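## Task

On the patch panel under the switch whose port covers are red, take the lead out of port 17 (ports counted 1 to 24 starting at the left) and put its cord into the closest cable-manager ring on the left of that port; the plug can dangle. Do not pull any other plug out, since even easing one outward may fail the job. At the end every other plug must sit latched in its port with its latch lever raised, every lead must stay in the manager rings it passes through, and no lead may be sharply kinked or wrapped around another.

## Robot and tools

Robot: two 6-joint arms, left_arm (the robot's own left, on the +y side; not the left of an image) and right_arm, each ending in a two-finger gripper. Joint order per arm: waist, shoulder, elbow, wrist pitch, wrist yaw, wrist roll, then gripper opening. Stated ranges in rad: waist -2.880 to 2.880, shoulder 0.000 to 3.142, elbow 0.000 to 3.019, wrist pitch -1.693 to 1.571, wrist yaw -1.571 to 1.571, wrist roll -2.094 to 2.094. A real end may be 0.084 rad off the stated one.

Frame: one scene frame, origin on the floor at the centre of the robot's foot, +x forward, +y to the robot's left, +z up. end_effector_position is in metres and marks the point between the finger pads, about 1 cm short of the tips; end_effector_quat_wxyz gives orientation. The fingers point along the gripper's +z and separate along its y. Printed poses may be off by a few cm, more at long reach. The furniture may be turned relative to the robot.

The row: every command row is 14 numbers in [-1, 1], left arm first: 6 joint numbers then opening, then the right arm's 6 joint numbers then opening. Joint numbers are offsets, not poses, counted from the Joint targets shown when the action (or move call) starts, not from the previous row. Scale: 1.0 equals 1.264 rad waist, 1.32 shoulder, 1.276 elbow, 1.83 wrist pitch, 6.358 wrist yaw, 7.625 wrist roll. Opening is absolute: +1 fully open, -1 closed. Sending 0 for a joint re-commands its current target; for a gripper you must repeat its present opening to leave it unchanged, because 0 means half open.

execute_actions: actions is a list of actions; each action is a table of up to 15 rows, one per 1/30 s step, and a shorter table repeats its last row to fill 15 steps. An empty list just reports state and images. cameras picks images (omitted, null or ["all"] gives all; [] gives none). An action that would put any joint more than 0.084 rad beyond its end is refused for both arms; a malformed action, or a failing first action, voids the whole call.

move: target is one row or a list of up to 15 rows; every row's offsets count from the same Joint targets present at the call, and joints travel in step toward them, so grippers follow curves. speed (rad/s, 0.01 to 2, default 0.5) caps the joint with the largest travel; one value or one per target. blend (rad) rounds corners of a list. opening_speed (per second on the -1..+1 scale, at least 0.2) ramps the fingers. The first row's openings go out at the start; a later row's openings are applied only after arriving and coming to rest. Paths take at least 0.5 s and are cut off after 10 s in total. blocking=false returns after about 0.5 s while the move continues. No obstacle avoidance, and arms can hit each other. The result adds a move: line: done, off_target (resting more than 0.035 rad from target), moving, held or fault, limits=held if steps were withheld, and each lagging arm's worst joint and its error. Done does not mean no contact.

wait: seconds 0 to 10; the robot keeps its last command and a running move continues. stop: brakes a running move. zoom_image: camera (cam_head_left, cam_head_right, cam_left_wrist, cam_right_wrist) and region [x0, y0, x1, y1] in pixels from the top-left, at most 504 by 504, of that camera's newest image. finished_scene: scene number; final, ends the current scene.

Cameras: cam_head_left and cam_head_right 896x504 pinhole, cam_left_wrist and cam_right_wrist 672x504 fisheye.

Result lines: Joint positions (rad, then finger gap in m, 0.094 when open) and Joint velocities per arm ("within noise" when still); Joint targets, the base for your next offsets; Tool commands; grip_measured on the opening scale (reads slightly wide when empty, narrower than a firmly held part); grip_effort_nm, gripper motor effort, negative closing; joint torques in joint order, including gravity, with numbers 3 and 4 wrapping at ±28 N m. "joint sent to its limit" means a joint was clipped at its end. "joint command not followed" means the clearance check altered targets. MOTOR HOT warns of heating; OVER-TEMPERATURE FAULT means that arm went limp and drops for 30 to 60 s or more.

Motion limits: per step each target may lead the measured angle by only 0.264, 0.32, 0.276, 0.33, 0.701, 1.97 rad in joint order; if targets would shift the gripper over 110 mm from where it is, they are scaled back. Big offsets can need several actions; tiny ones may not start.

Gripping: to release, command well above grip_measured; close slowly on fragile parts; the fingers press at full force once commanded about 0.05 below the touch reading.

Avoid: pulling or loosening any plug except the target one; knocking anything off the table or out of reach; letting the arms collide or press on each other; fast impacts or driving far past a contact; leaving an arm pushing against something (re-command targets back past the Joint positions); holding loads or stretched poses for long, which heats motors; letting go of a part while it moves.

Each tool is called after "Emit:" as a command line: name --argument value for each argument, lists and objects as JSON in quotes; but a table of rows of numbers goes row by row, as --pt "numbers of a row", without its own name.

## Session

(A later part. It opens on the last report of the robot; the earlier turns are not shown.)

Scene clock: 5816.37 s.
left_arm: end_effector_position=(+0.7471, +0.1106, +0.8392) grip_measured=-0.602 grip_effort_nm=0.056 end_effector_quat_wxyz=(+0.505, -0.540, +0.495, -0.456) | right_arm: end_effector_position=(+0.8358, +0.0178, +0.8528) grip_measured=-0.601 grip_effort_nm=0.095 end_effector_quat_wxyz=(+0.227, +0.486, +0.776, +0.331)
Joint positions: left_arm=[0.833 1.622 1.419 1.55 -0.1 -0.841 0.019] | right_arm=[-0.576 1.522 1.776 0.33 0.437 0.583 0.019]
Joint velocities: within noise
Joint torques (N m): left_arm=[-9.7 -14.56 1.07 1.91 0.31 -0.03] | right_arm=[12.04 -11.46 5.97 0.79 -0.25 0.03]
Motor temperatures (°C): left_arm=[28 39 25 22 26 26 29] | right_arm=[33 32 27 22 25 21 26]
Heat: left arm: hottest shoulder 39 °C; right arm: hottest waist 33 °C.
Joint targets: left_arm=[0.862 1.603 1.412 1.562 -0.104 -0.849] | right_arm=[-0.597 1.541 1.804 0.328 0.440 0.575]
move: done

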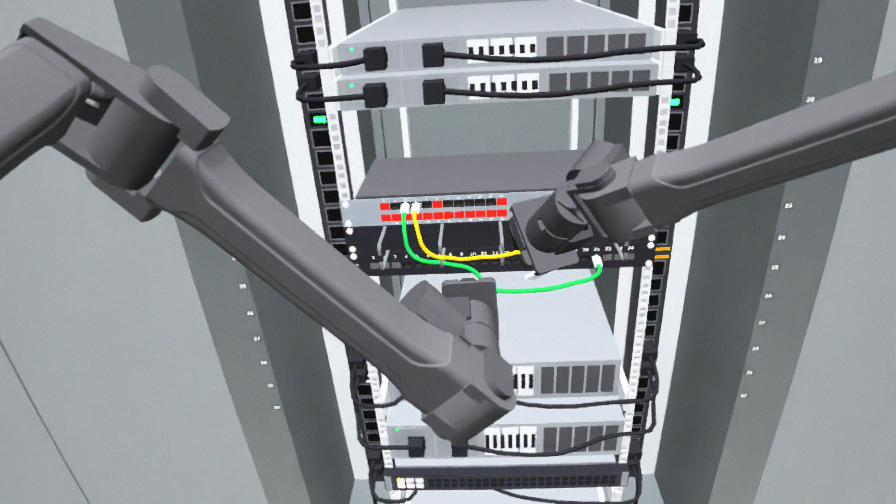

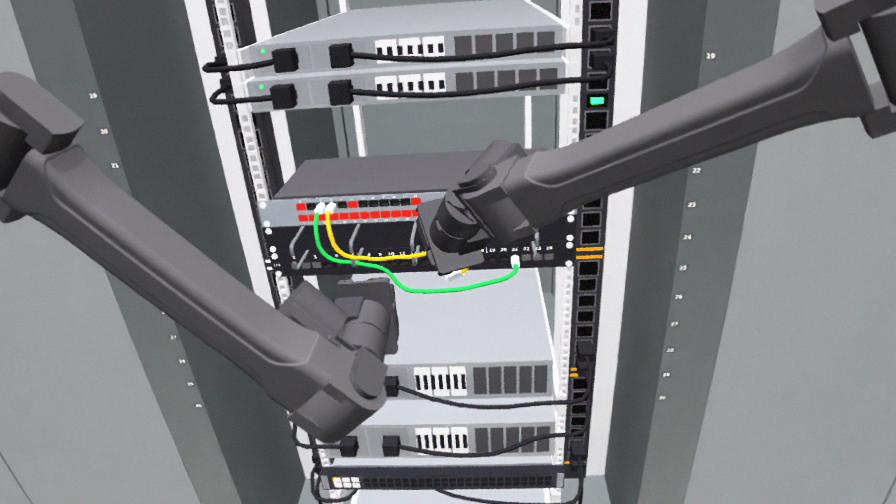

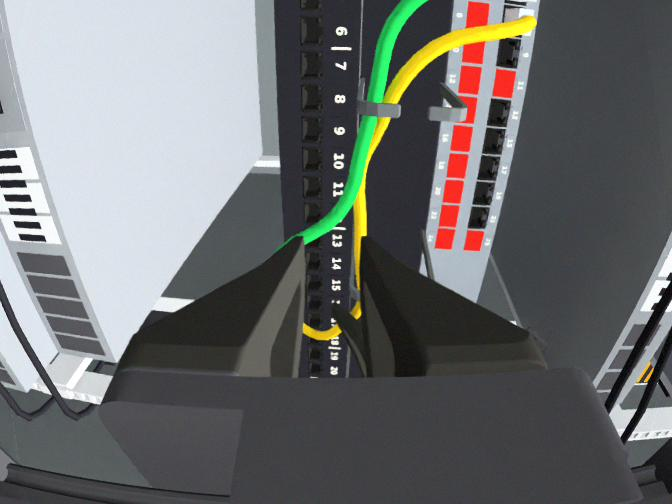

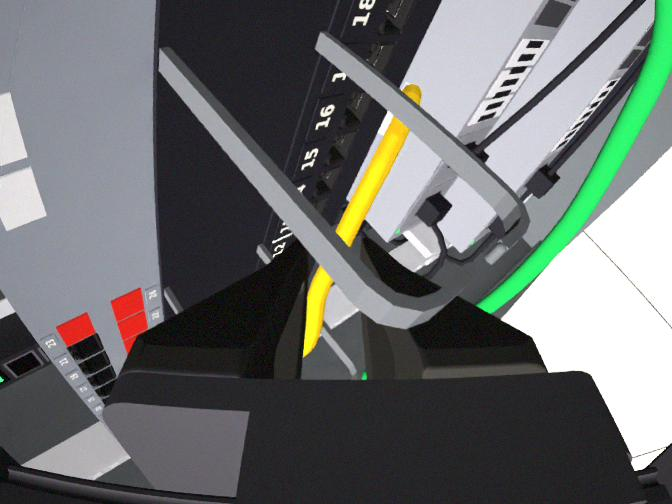

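Emit:
move --target '[0,0,0,0,0,0,-0.6,0.0522,-0.0689,-0.1082,0.0339,0,0,-0.55]' --speed 0.12

Emit:
zoom_image --camera "cam_head_left" --region '[475, 215, 535, 275]'

Emit:
zoom_image --camera "cam_head_right" --region '[385, 215, 445, 275]'

Scene clock: 5831.80 s.
left_arm: end_effector_position=(+0.7471, +0.1106, +0.8392) grip_measured=-0.602 grip_effort_nm=0.056 end_effector_quat_wxyz=(+0.505, -0.540, +0.495, -0.456) | right_arm: end_effector_position=(+0.8165, +0.0177, +0.8703) grip_measured=-0.551 grip_effort_nm=0.100 end_effector_quat_wxyz=(+0.221, +0.486, +0.773, +0.342)
Joint positions: left_arm=[0.833 1.622 1.419 1.55 -0.1 -0.841 0.019] | right_arm=[-0.552 1.47 1.676 0.375 0.437 0.583 0.021]
Joint velocities: within noise
Joint torques (N m): left_arm=[-9.76 -14.68 1.03 1.92 0.32 -0.04] | right_arm=[14.74 -13.8 2.61 1.39 -0.25 0.03]
Motor temperatures (°C): left_arm=[28 39 25 22 26 26 29] | right_arm=[33 32 28 22 25 21 26]
Heat: left arm: hottest shoulder 39 °C; right arm: hottest waist 33 °C.
Joint targets: left_arm=[0.862 1.603 1.412 1.562 -0.104 -0.849] | right_arm=[-0.531 1.450 1.666 0.390 0.440 0.575]
move: done

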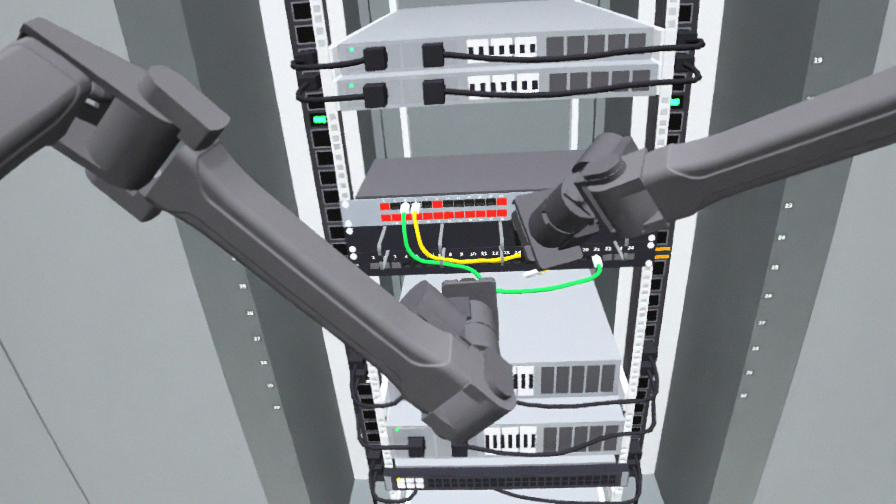

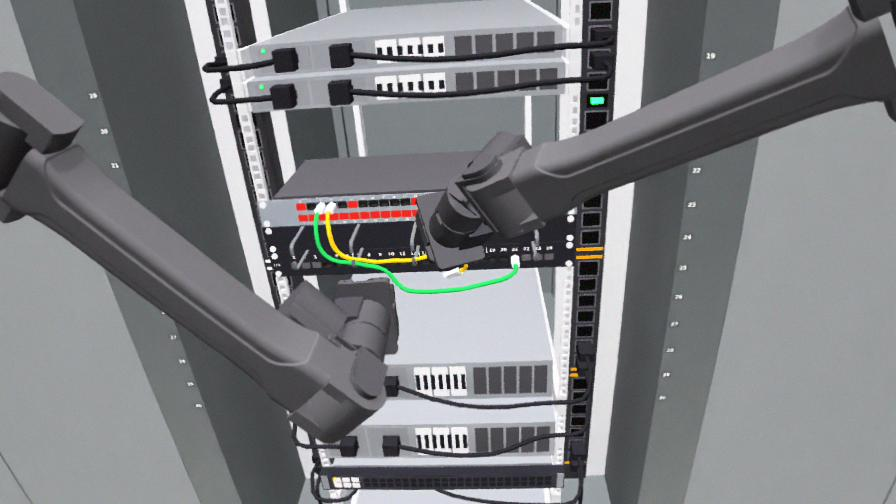

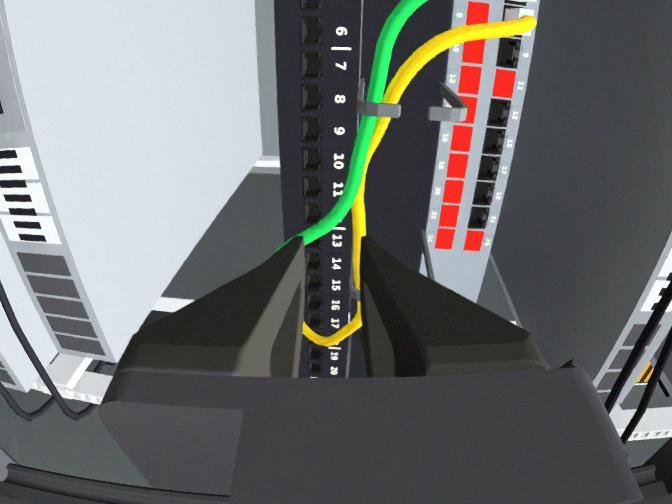

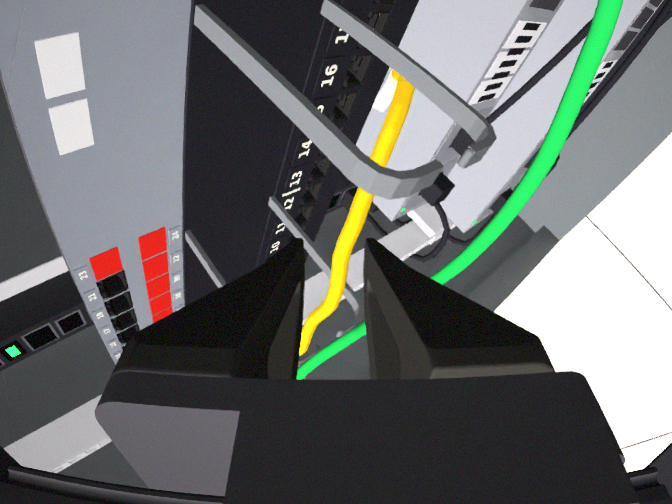

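Scaled by 8.400 from the camera's 896x504 image, which has a finer 1280x720 frame.

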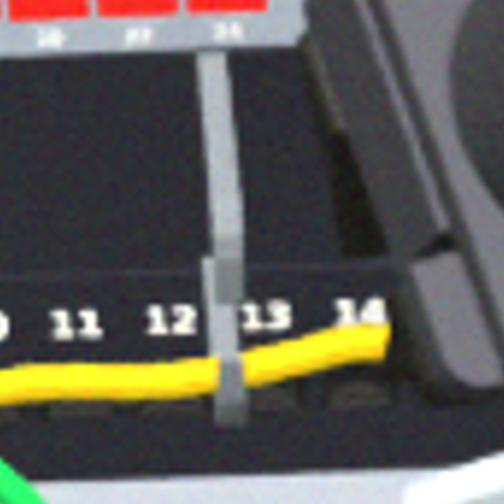

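Scaled by 8.400 from the camera's 896x504 image, which has a finer 1280x720 frame.

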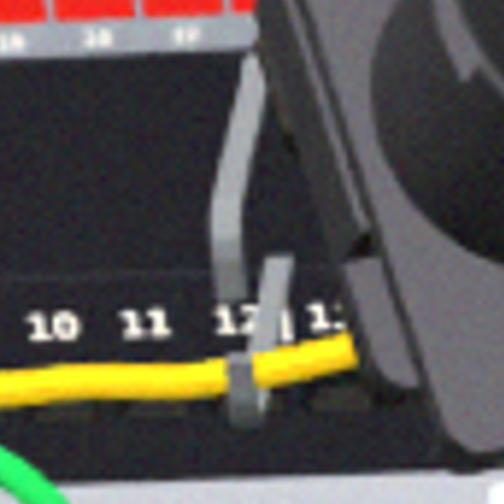

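Emit:
move --target '[0,0,0,0,0,0,-0.6,0.0332,-0.0583,-0.1200,0.0413,0,0,-0.55]' --speed 0.12

Emit:
zoom_image --camera "cam_head_left" --region '[475, 215, 535, 275]'

Emit:
zoom_image --camera "cam_right_wrist" --region '[200, 50, 500, 350]'

Scene clock: 5849.47 s.
left_arm: end_effector_position=(+0.7471, +0.1106, +0.8392) grip_measured=-0.602 grip_effort_nm=0.056 end_effector_quat_wxyz=(+0.505, -0.540, +0.495, -0.456) | right_arm: end_effector_position=(+0.7826, +0.0177, +0.8973) grip_measured=-0.551 grip_effort_nm=0.100 end_effector_quat_wxyz=(+0.212, +0.486, +0.768, +0.359)
Joint positions: left_arm=[0.833 1.622 1.419 1.55 -0.1 -0.841 0.019] | right_arm=[-0.511 1.394 1.522 0.451 0.437 0.583 0.021]
Joint velocities: within noise
Joint torques (N m): left_arm=[-9.76 -14.62 1.05 1.92 0.32 -0.05] | right_arm=[14.21 -12.51 2.21 1.28 -0.27 0.03]
Motor temperatures (°C): left_arm=[28 39 25 22 26 26 29] | right_arm=[34 32 27 23 25 21 25]
Heat: left arm: hottest shoulder 39 °C; right arm: hottest waist 34 °C.
Joint targets: left_arm=[0.862 1.603 1.412 1.562 -0.104 -0.849] | right_arm=[-0.489 1.373 1.513 0.466 0.440 0.575]
move: done

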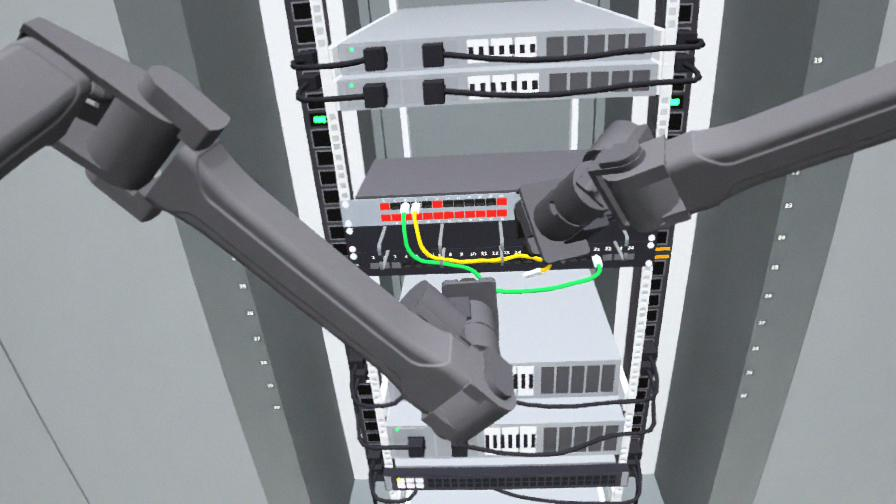

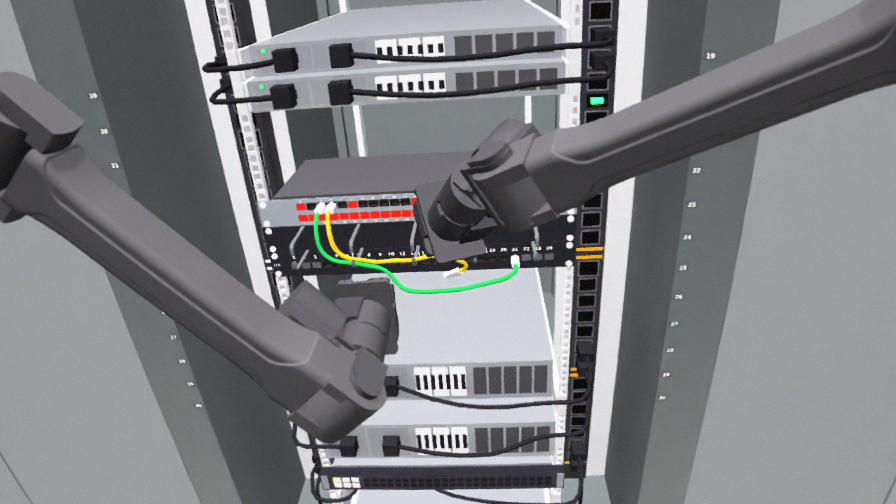

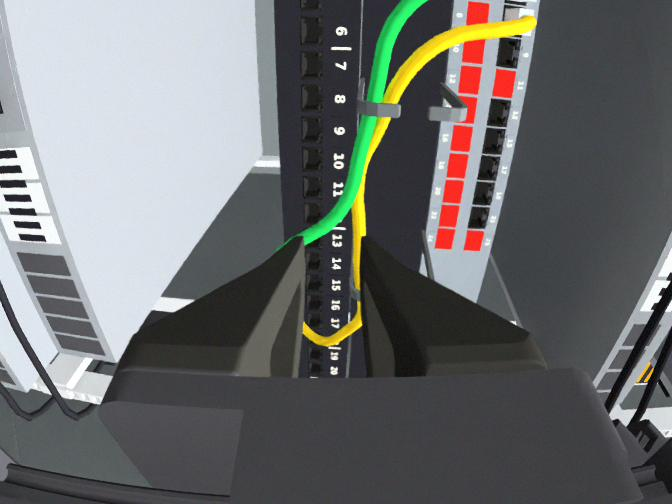

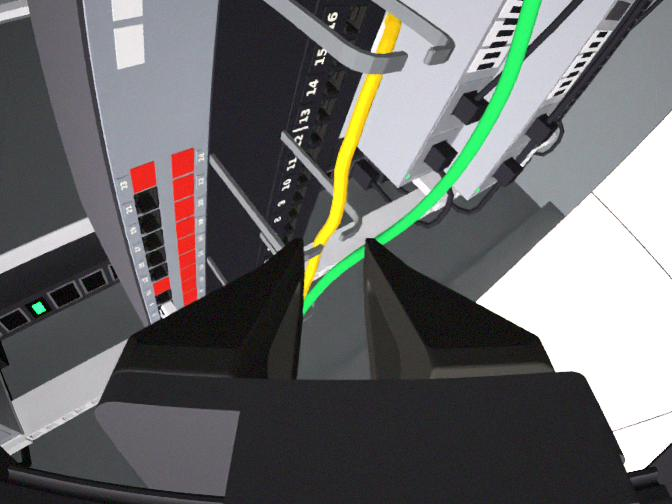

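Scaled by 8.400 from the camera's 896x504 image, which has a finer 1280x720 frame.

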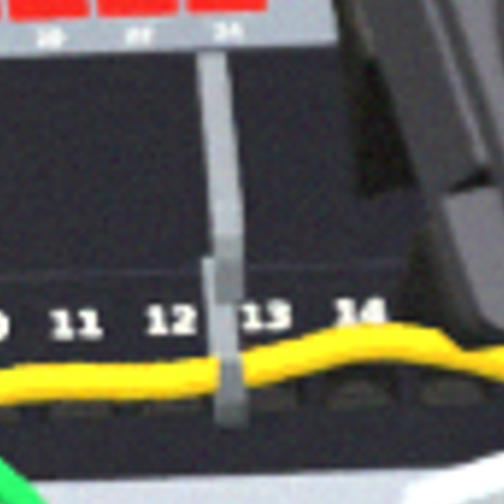

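Scaled by 1.680 from the camera's 672x504 image, which has a finer 960x720 frame.

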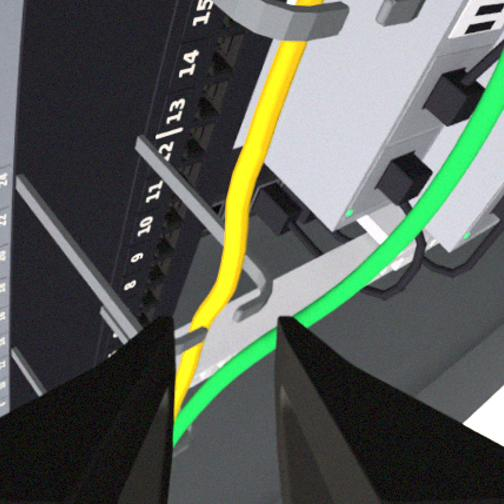

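Emit:
move --pt "0 0 0 0 0 0 -0.6 0.03 -0.07 -0.15 0.05 0 0 -0.55" --pt "0 0 0 0 0 0 -0.6 -0.10 -0.15 -0.30 0.05 0 0 -0.55" --speed 0.25 --blend 0.05

Emit:
zoom_image --camera "cam_head_left" --region '[395, 195, 635, 315]'

Emit:
zoom_image --camera "cam_head_right" --region '[305, 195, 545, 315]'

Scene clock: 5862.23 s.
left_arm: end_effector_position=(+0.7471, +0.1106, +0.8392) grip_measured=-0.602 grip_effort_nm=0.056 end_effector_quat_wxyz=(+0.505, -0.540, +0.495, -0.456) | right_arm: end_effector_position=(+0.6756, -0.0500, +0.8761) grip_measured=-0.551 grip_effort_nm=0.095 end_effector_quat_wxyz=(+0.197, +0.463, +0.805, +0.315)
Joint positions: left_arm=[0.833 1.622 1.419 1.55 -0.1 -0.841 0.019] | right_arm=[-0.6 1.196 1.139 0.543 0.437 0.583 0.021]
Joint velocities: within noise
Joint torques (N m): left_arm=[-9.76 -14.56 1.05 1.95 0.32 -0.05] | right_arm=[8 -11.99 1.36 1.39 -0.23 0.04]
Motor temperatures (°C): left_arm=[28 39 25 22 26 26 29] | right_arm=[34 33 26 23 25 21 25]
Heat: left arm: hottest shoulder 39 °C; right arm: hottest waist 34 °C.
Joint targets: left_arm=[0.862 1.603 1.412 1.562 -0.104 -0.849] | right_arm=[-0.615 1.175 1.130 0.557 0.440 0.575]
move: done

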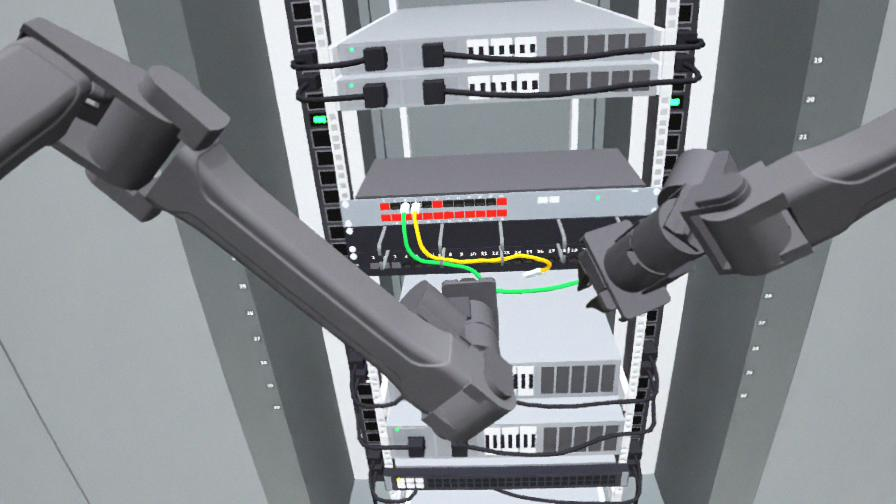

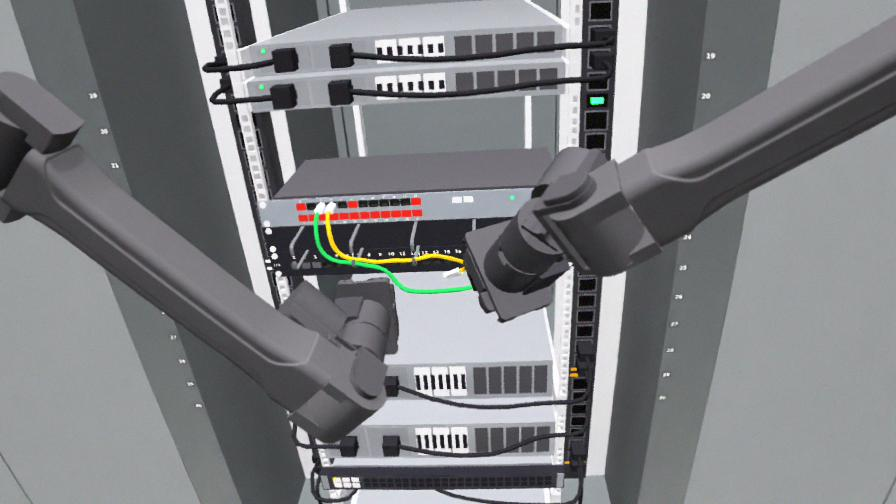

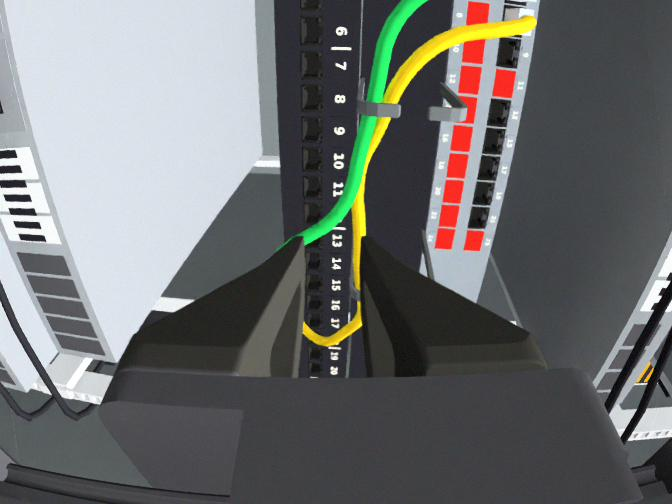

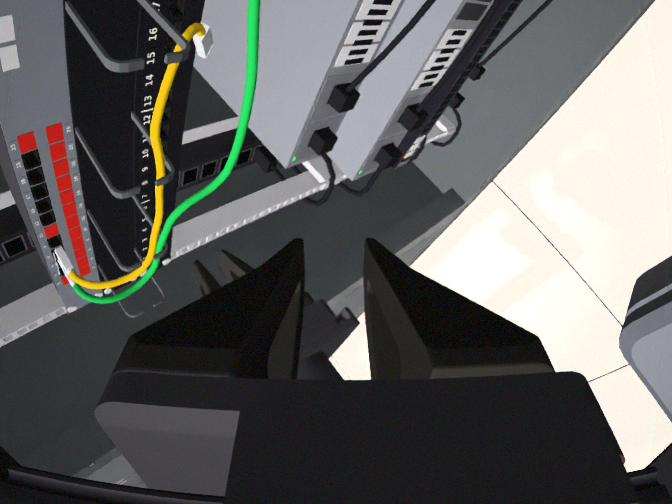

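Scaled by 2.100 from the camera's 896x504 image, which has a finer 1280x720 frame.

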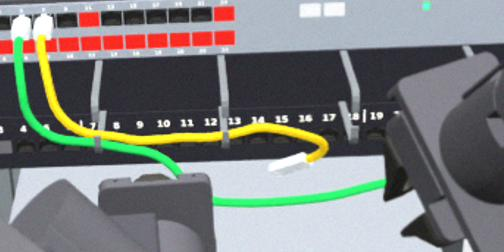

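Scaled by 2.100 from the camera's 896x504 image, which has a finer 1280x720 frame.

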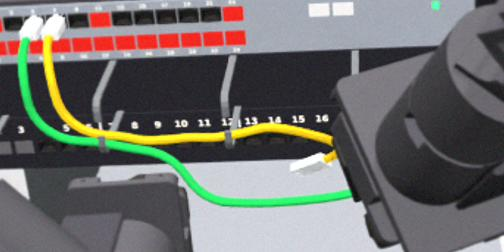

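Emit:
zoom_image --camera "cam_head_left" --region '[505, 235, 585, 295]'

Emit:
zoom_image --camera "cam_right_wrist" --region '[80, 0, 280, 150]'

Emit:
zoom_image --camera "cam_right_wrist" --region '[40, 150, 240, 320]'

Scaled by 6.300 from the camera's 896x504 image, which has a finer 1280x720 frame.

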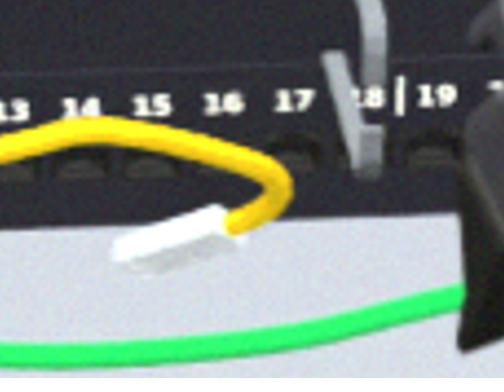

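Scaled by 2.520 from the camera's 672x504 image, which has a finer 960x720 frame.

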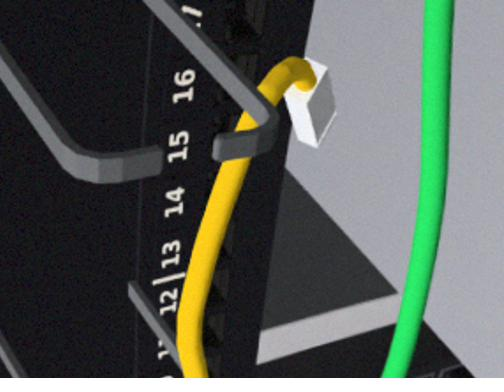

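Scaled by 2.520 from the camera's 672x504 image, which has a finer 960x720 frame.

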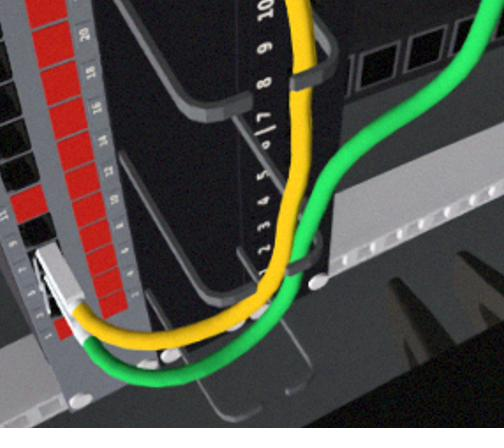

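Emit:
move --pt "0 -0.03 -0.10 0 0 0 -0.6 0 0 0 0 0 0 -0.55" --pt "0.1 -0.15 -0.25 -0.1 0 0 -0.6 0 0 0 0 0 0 -0.55" --speed '[0.2,0.3]'

Emit:
zoom_image --camera "cam_head_left" --region '[375, 195, 645, 315]'

Emit:
zoom_image --camera "cam_head_right" --region '[285, 195, 555, 315]'

Scene clock: 5885.90 s.
left_arm: end_effector_position=(+0.6825, +0.1719, +0.8083) grip_measured=-0.602 grip_effort_nm=0.051 end_effector_quat_wxyz=(+0.437, -0.522, +0.617, -0.394) | right_arm: end_effector_position=(+0.6754, -0.0500, +0.8760) grip_measured=-0.551 grip_effort_nm=0.100 end_effector_quat_wxyz=(+0.197, +0.463, +0.805, +0.315)
Joint positions: left_arm=[0.966 1.42 1.1 1.389 -0.101 -0.841 0.019] | right_arm=[-0.6 1.196 1.139 0.543 0.437 0.583 0.021]
Joint velocities: within noise
Joint torques (N m): left_arm=[-6.71 -14.27 0.18 1.21 0.22 -0.06] | right_arm=[8.23 -11.93 1.32 1.47 -0.24 0.04]
Motor temperatures (°C): left_arm=[28 39 25 22 26 26 29] | right_arm=[33 32 26 23 25 21 25]
Heat: left arm: hottest shoulder 39 °C; right arm: hottest waist 33 °C.
Joint targets: left_arm=[0.988 1.405 1.093 1.379 -0.104 -0.849] | right_arm=[-0.615 1.175 1.130 0.557 0.440 0.575]
move: done

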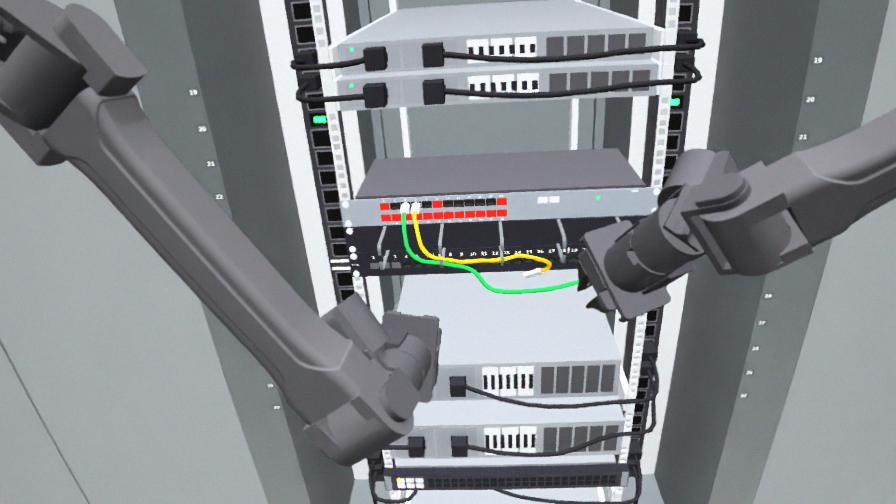

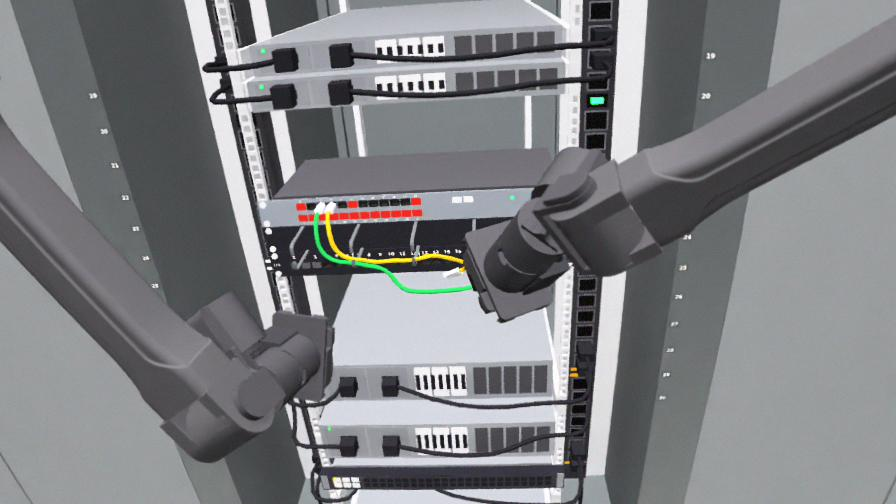

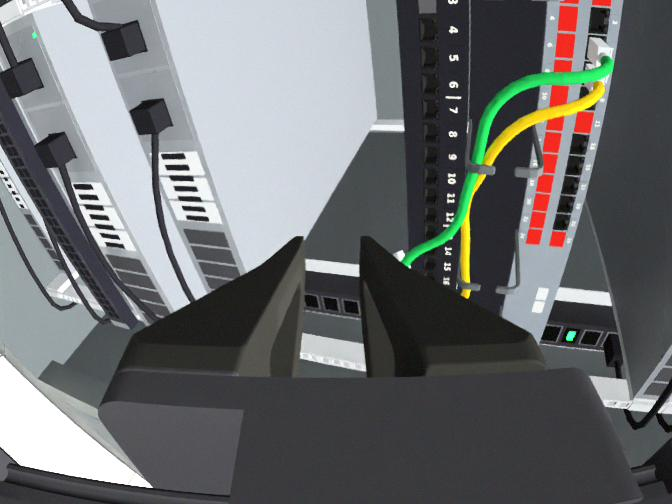

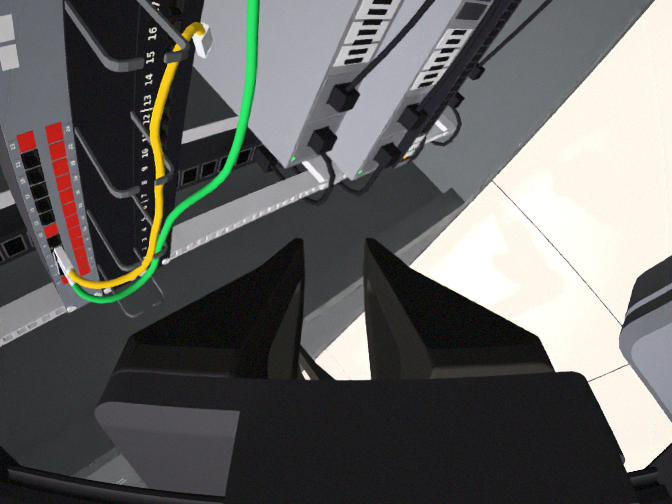

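Scaled by 1.867 from the camera's 896x504 image, which has a finer 1280x720 frame.

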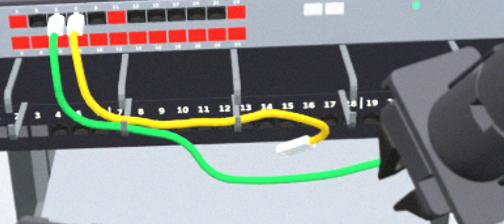

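Scaled by 1.867 from the camera's 896x504 image, which has a finer 1280x720 frame.

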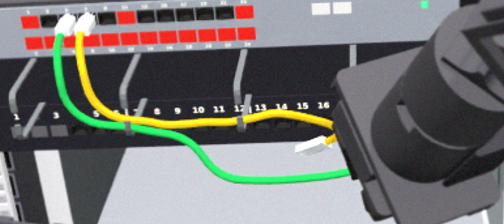

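Emit:
move --pt "0 0 0 0 0 0 -0.6 0.05 -0.12 -0.2 0 0 0 -0.55" --pt "0 0 0 0 0 0 -0.6 -0.25 -0.25 -0.25 0 0 0 -0.55" --speed 0.4

Emit:
zoom_image --camera "cam_head_left" --region '[495, 205, 655, 305]'

Emit:
zoom_image --camera "cam_head_right" --region '[405, 205, 565, 305]'

Emit:
zoom_image --camera "cam_head_right" --region '[285, 195, 365, 275]'

Scene clock: 5900.57 s.
left_arm: end_effector_position=(+0.6823, +0.1717, +0.8080) grip_measured=-0.602 grip_effort_nm=0.061 end_effector_quat_wxyz=(+0.437, -0.522, +0.618, -0.394) | right_arm: end_effector_position=(+0.6072, -0.2475, +0.8603) grip_measured=-0.551 grip_effort_nm=0.100 end_effector_quat_wxyz=(+0.259, +0.458, +0.833, +0.171)
Joint positions: left_arm=[0.966 1.42 1.099 1.387 -0.101 -0.841 0.019] | right_arm=[-0.918 0.862 0.821 0.543 0.437 0.583 0.021]
Joint velocities: within noise
Joint torques (N m): left_arm=[-6.83 -14.27 0.17 1.21 0.22 -0.05] | right_arm=[3.25 -12.98 1.37 1.66 -0.04 0.06]
Motor temperatures (°C): left_arm=[27 38 25 22 26 26 29] | right_arm=[33 32 25 23 25 21 25]
Heat: left arm: hottest shoulder 38 °C; right arm: hottest waist 33 °C.
Joint targets: left_arm=[0.988 1.405 1.093 1.379 -0.104 -0.849] | right_arm=[-0.931 0.845 0.811 0.557 0.439 0.575]
move: done

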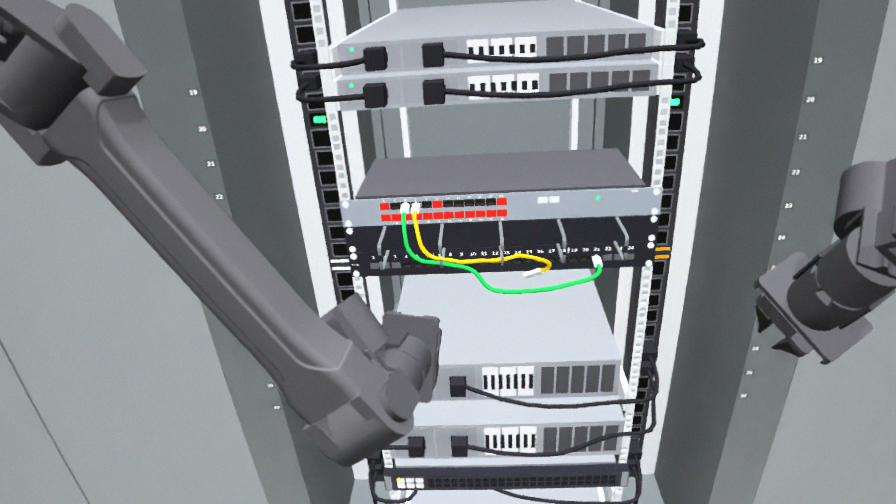

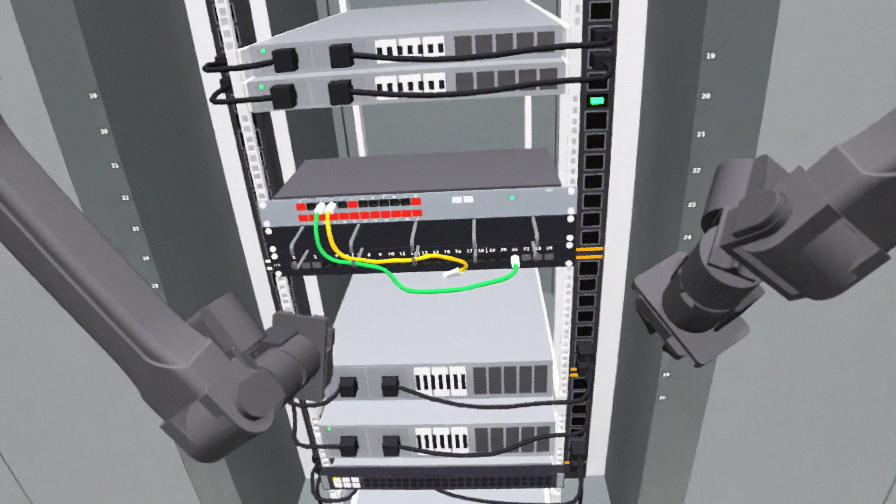

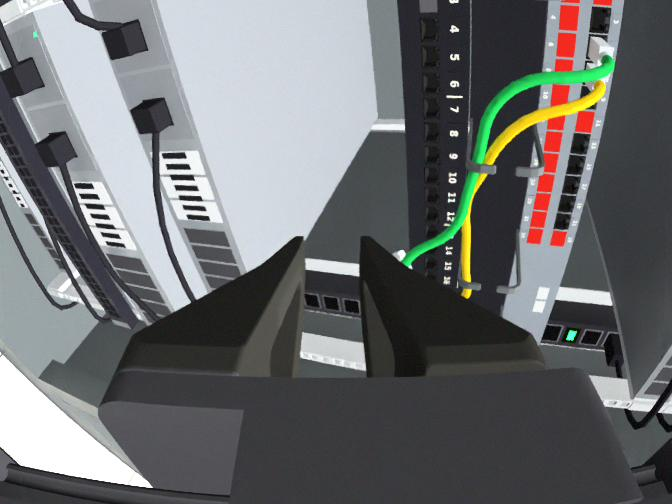

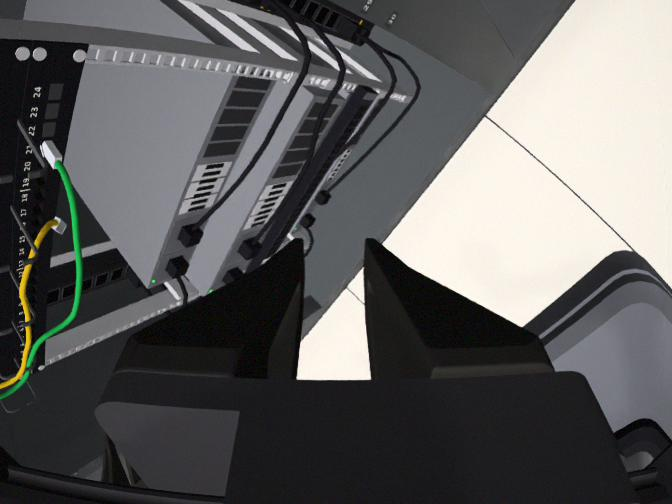

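Scaled by 3.150 from the camera's 896x504 image, which has a finer 1280x720 frame.

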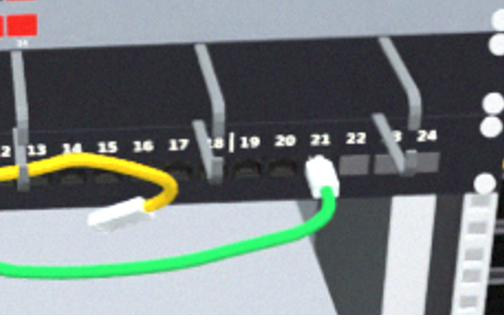

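Scaled by 3.150 from the camera's 896x504 image, which has a finer 1280x720 frame.

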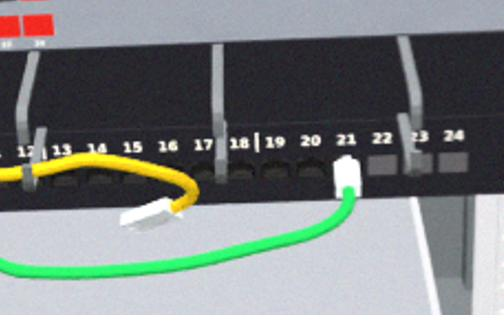

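Scaled by 6.300 from the camera's 896x504 image, which has a finer 1280x720 frame.

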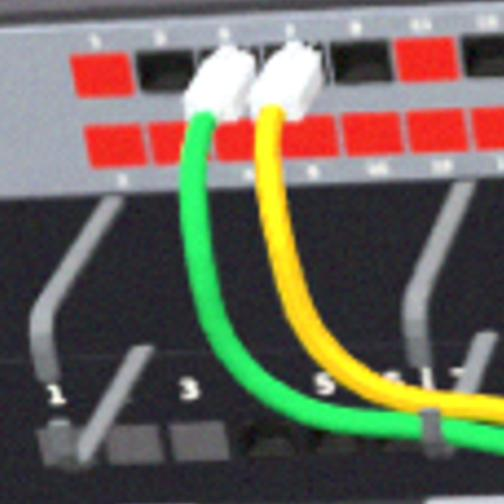

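Emit:
zoom_image --camera "cam_left_wrist" --region '[400, 100, 570, 320]'

Emit:
zoom_image --camera "cam_head_left" --region '[405, 225, 465, 275]'

Emit:
zoom_image --camera "cam_head_right" --region '[385, 225, 445, 275]'

Scaled by 2.291 from the camera's 672x504 image, which has a finer 960x720 frame.

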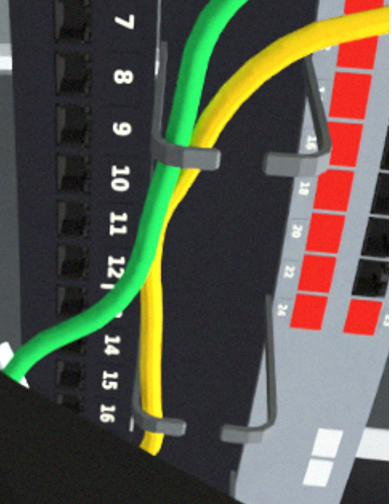

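Scaled by 8.400 from the camera's 896x504 image, which has a finer 1280x720 frame.

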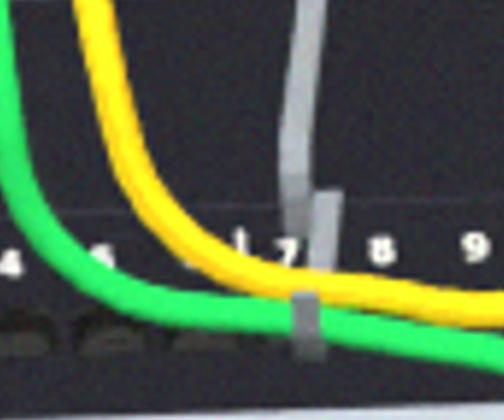

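Scaled by 8.400 from the camera's 896x504 image, which has a finer 1280x720 frame.

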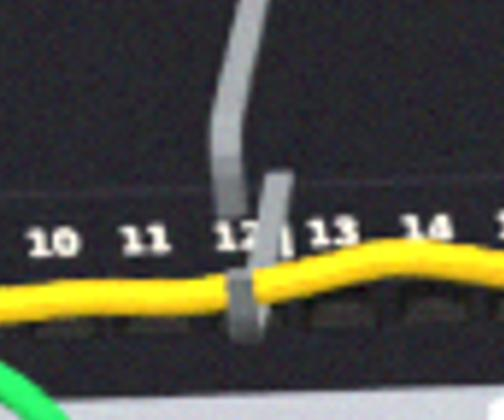

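Emit:
wait --seconds 8 --cameras '["cam_head_left"]'

Emit:
zoom_image --camera "cam_head_left" --region '[505, 235, 585, 295]'

Scene clock: 5924.97 s.
left_arm: end_effector_position=(+0.6823, +0.1717, +0.8079) grip_measured=-0.602 grip_effort_nm=0.056 end_effector_quat_wxyz=(+0.436, -0.522, +0.618, -0.394) | right_arm: end_effector_position=(+0.6072, -0.2475, +0.8603) grip_measured=-0.551 grip_effort_nm=0.100 end_effector_quat_wxyz=(+0.259, +0.458, +0.833, +0.171)
Joint positions: left_arm=[0.966 1.42 1.099 1.387 -0.101 -0.841 0.019] | right_arm=[-0.918 0.862 0.821 0.543 0.437 0.583 0.021]
Joint velocities: within noise
Joint torques (N m): left_arm=[-6.77 -14.21 0.21 1.21 0.22 -0.04] | right_arm=[3.31 -13.22 1.35 1.66 -0.03 0.08]
Motor temperatures (°C): left_arm=[27 38 25 22 26 26 28] | right_arm=[32 33 25 23 25 21 25]
Heat: left arm: hottest shoulder 38 °C; right arm: hottest shoulder 33 °C.
Joint targets: left_arm=[0.988 1.405 1.093 1.379 -0.104 -0.849] | right_arm=[-0.931 0.845 0.811 0.557 0.439 0.575]
Tool commands: left_gripper/opening=-0.6 right_gripper/opening=-0.55
wait: 8.00 s; at rest from the start
Images, in order (width x height): cam_head_left 896x504.

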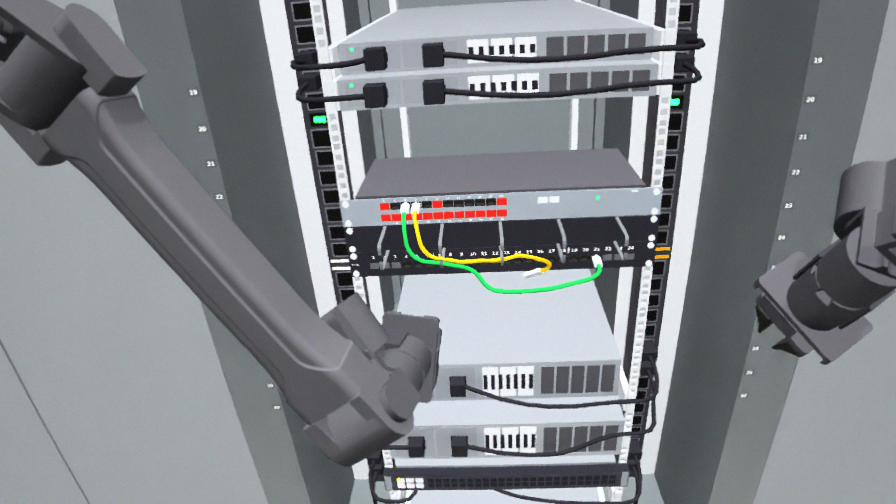

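Scaled by 6.300 from the camera's 896x504 image, which has a finer 1280x720 frame.

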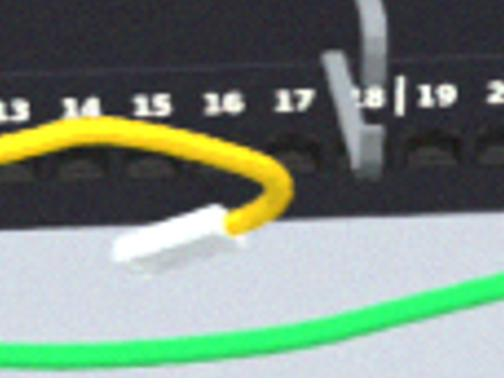

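Emit:
finished_scene --scene 1

The scene is finished: the task was done.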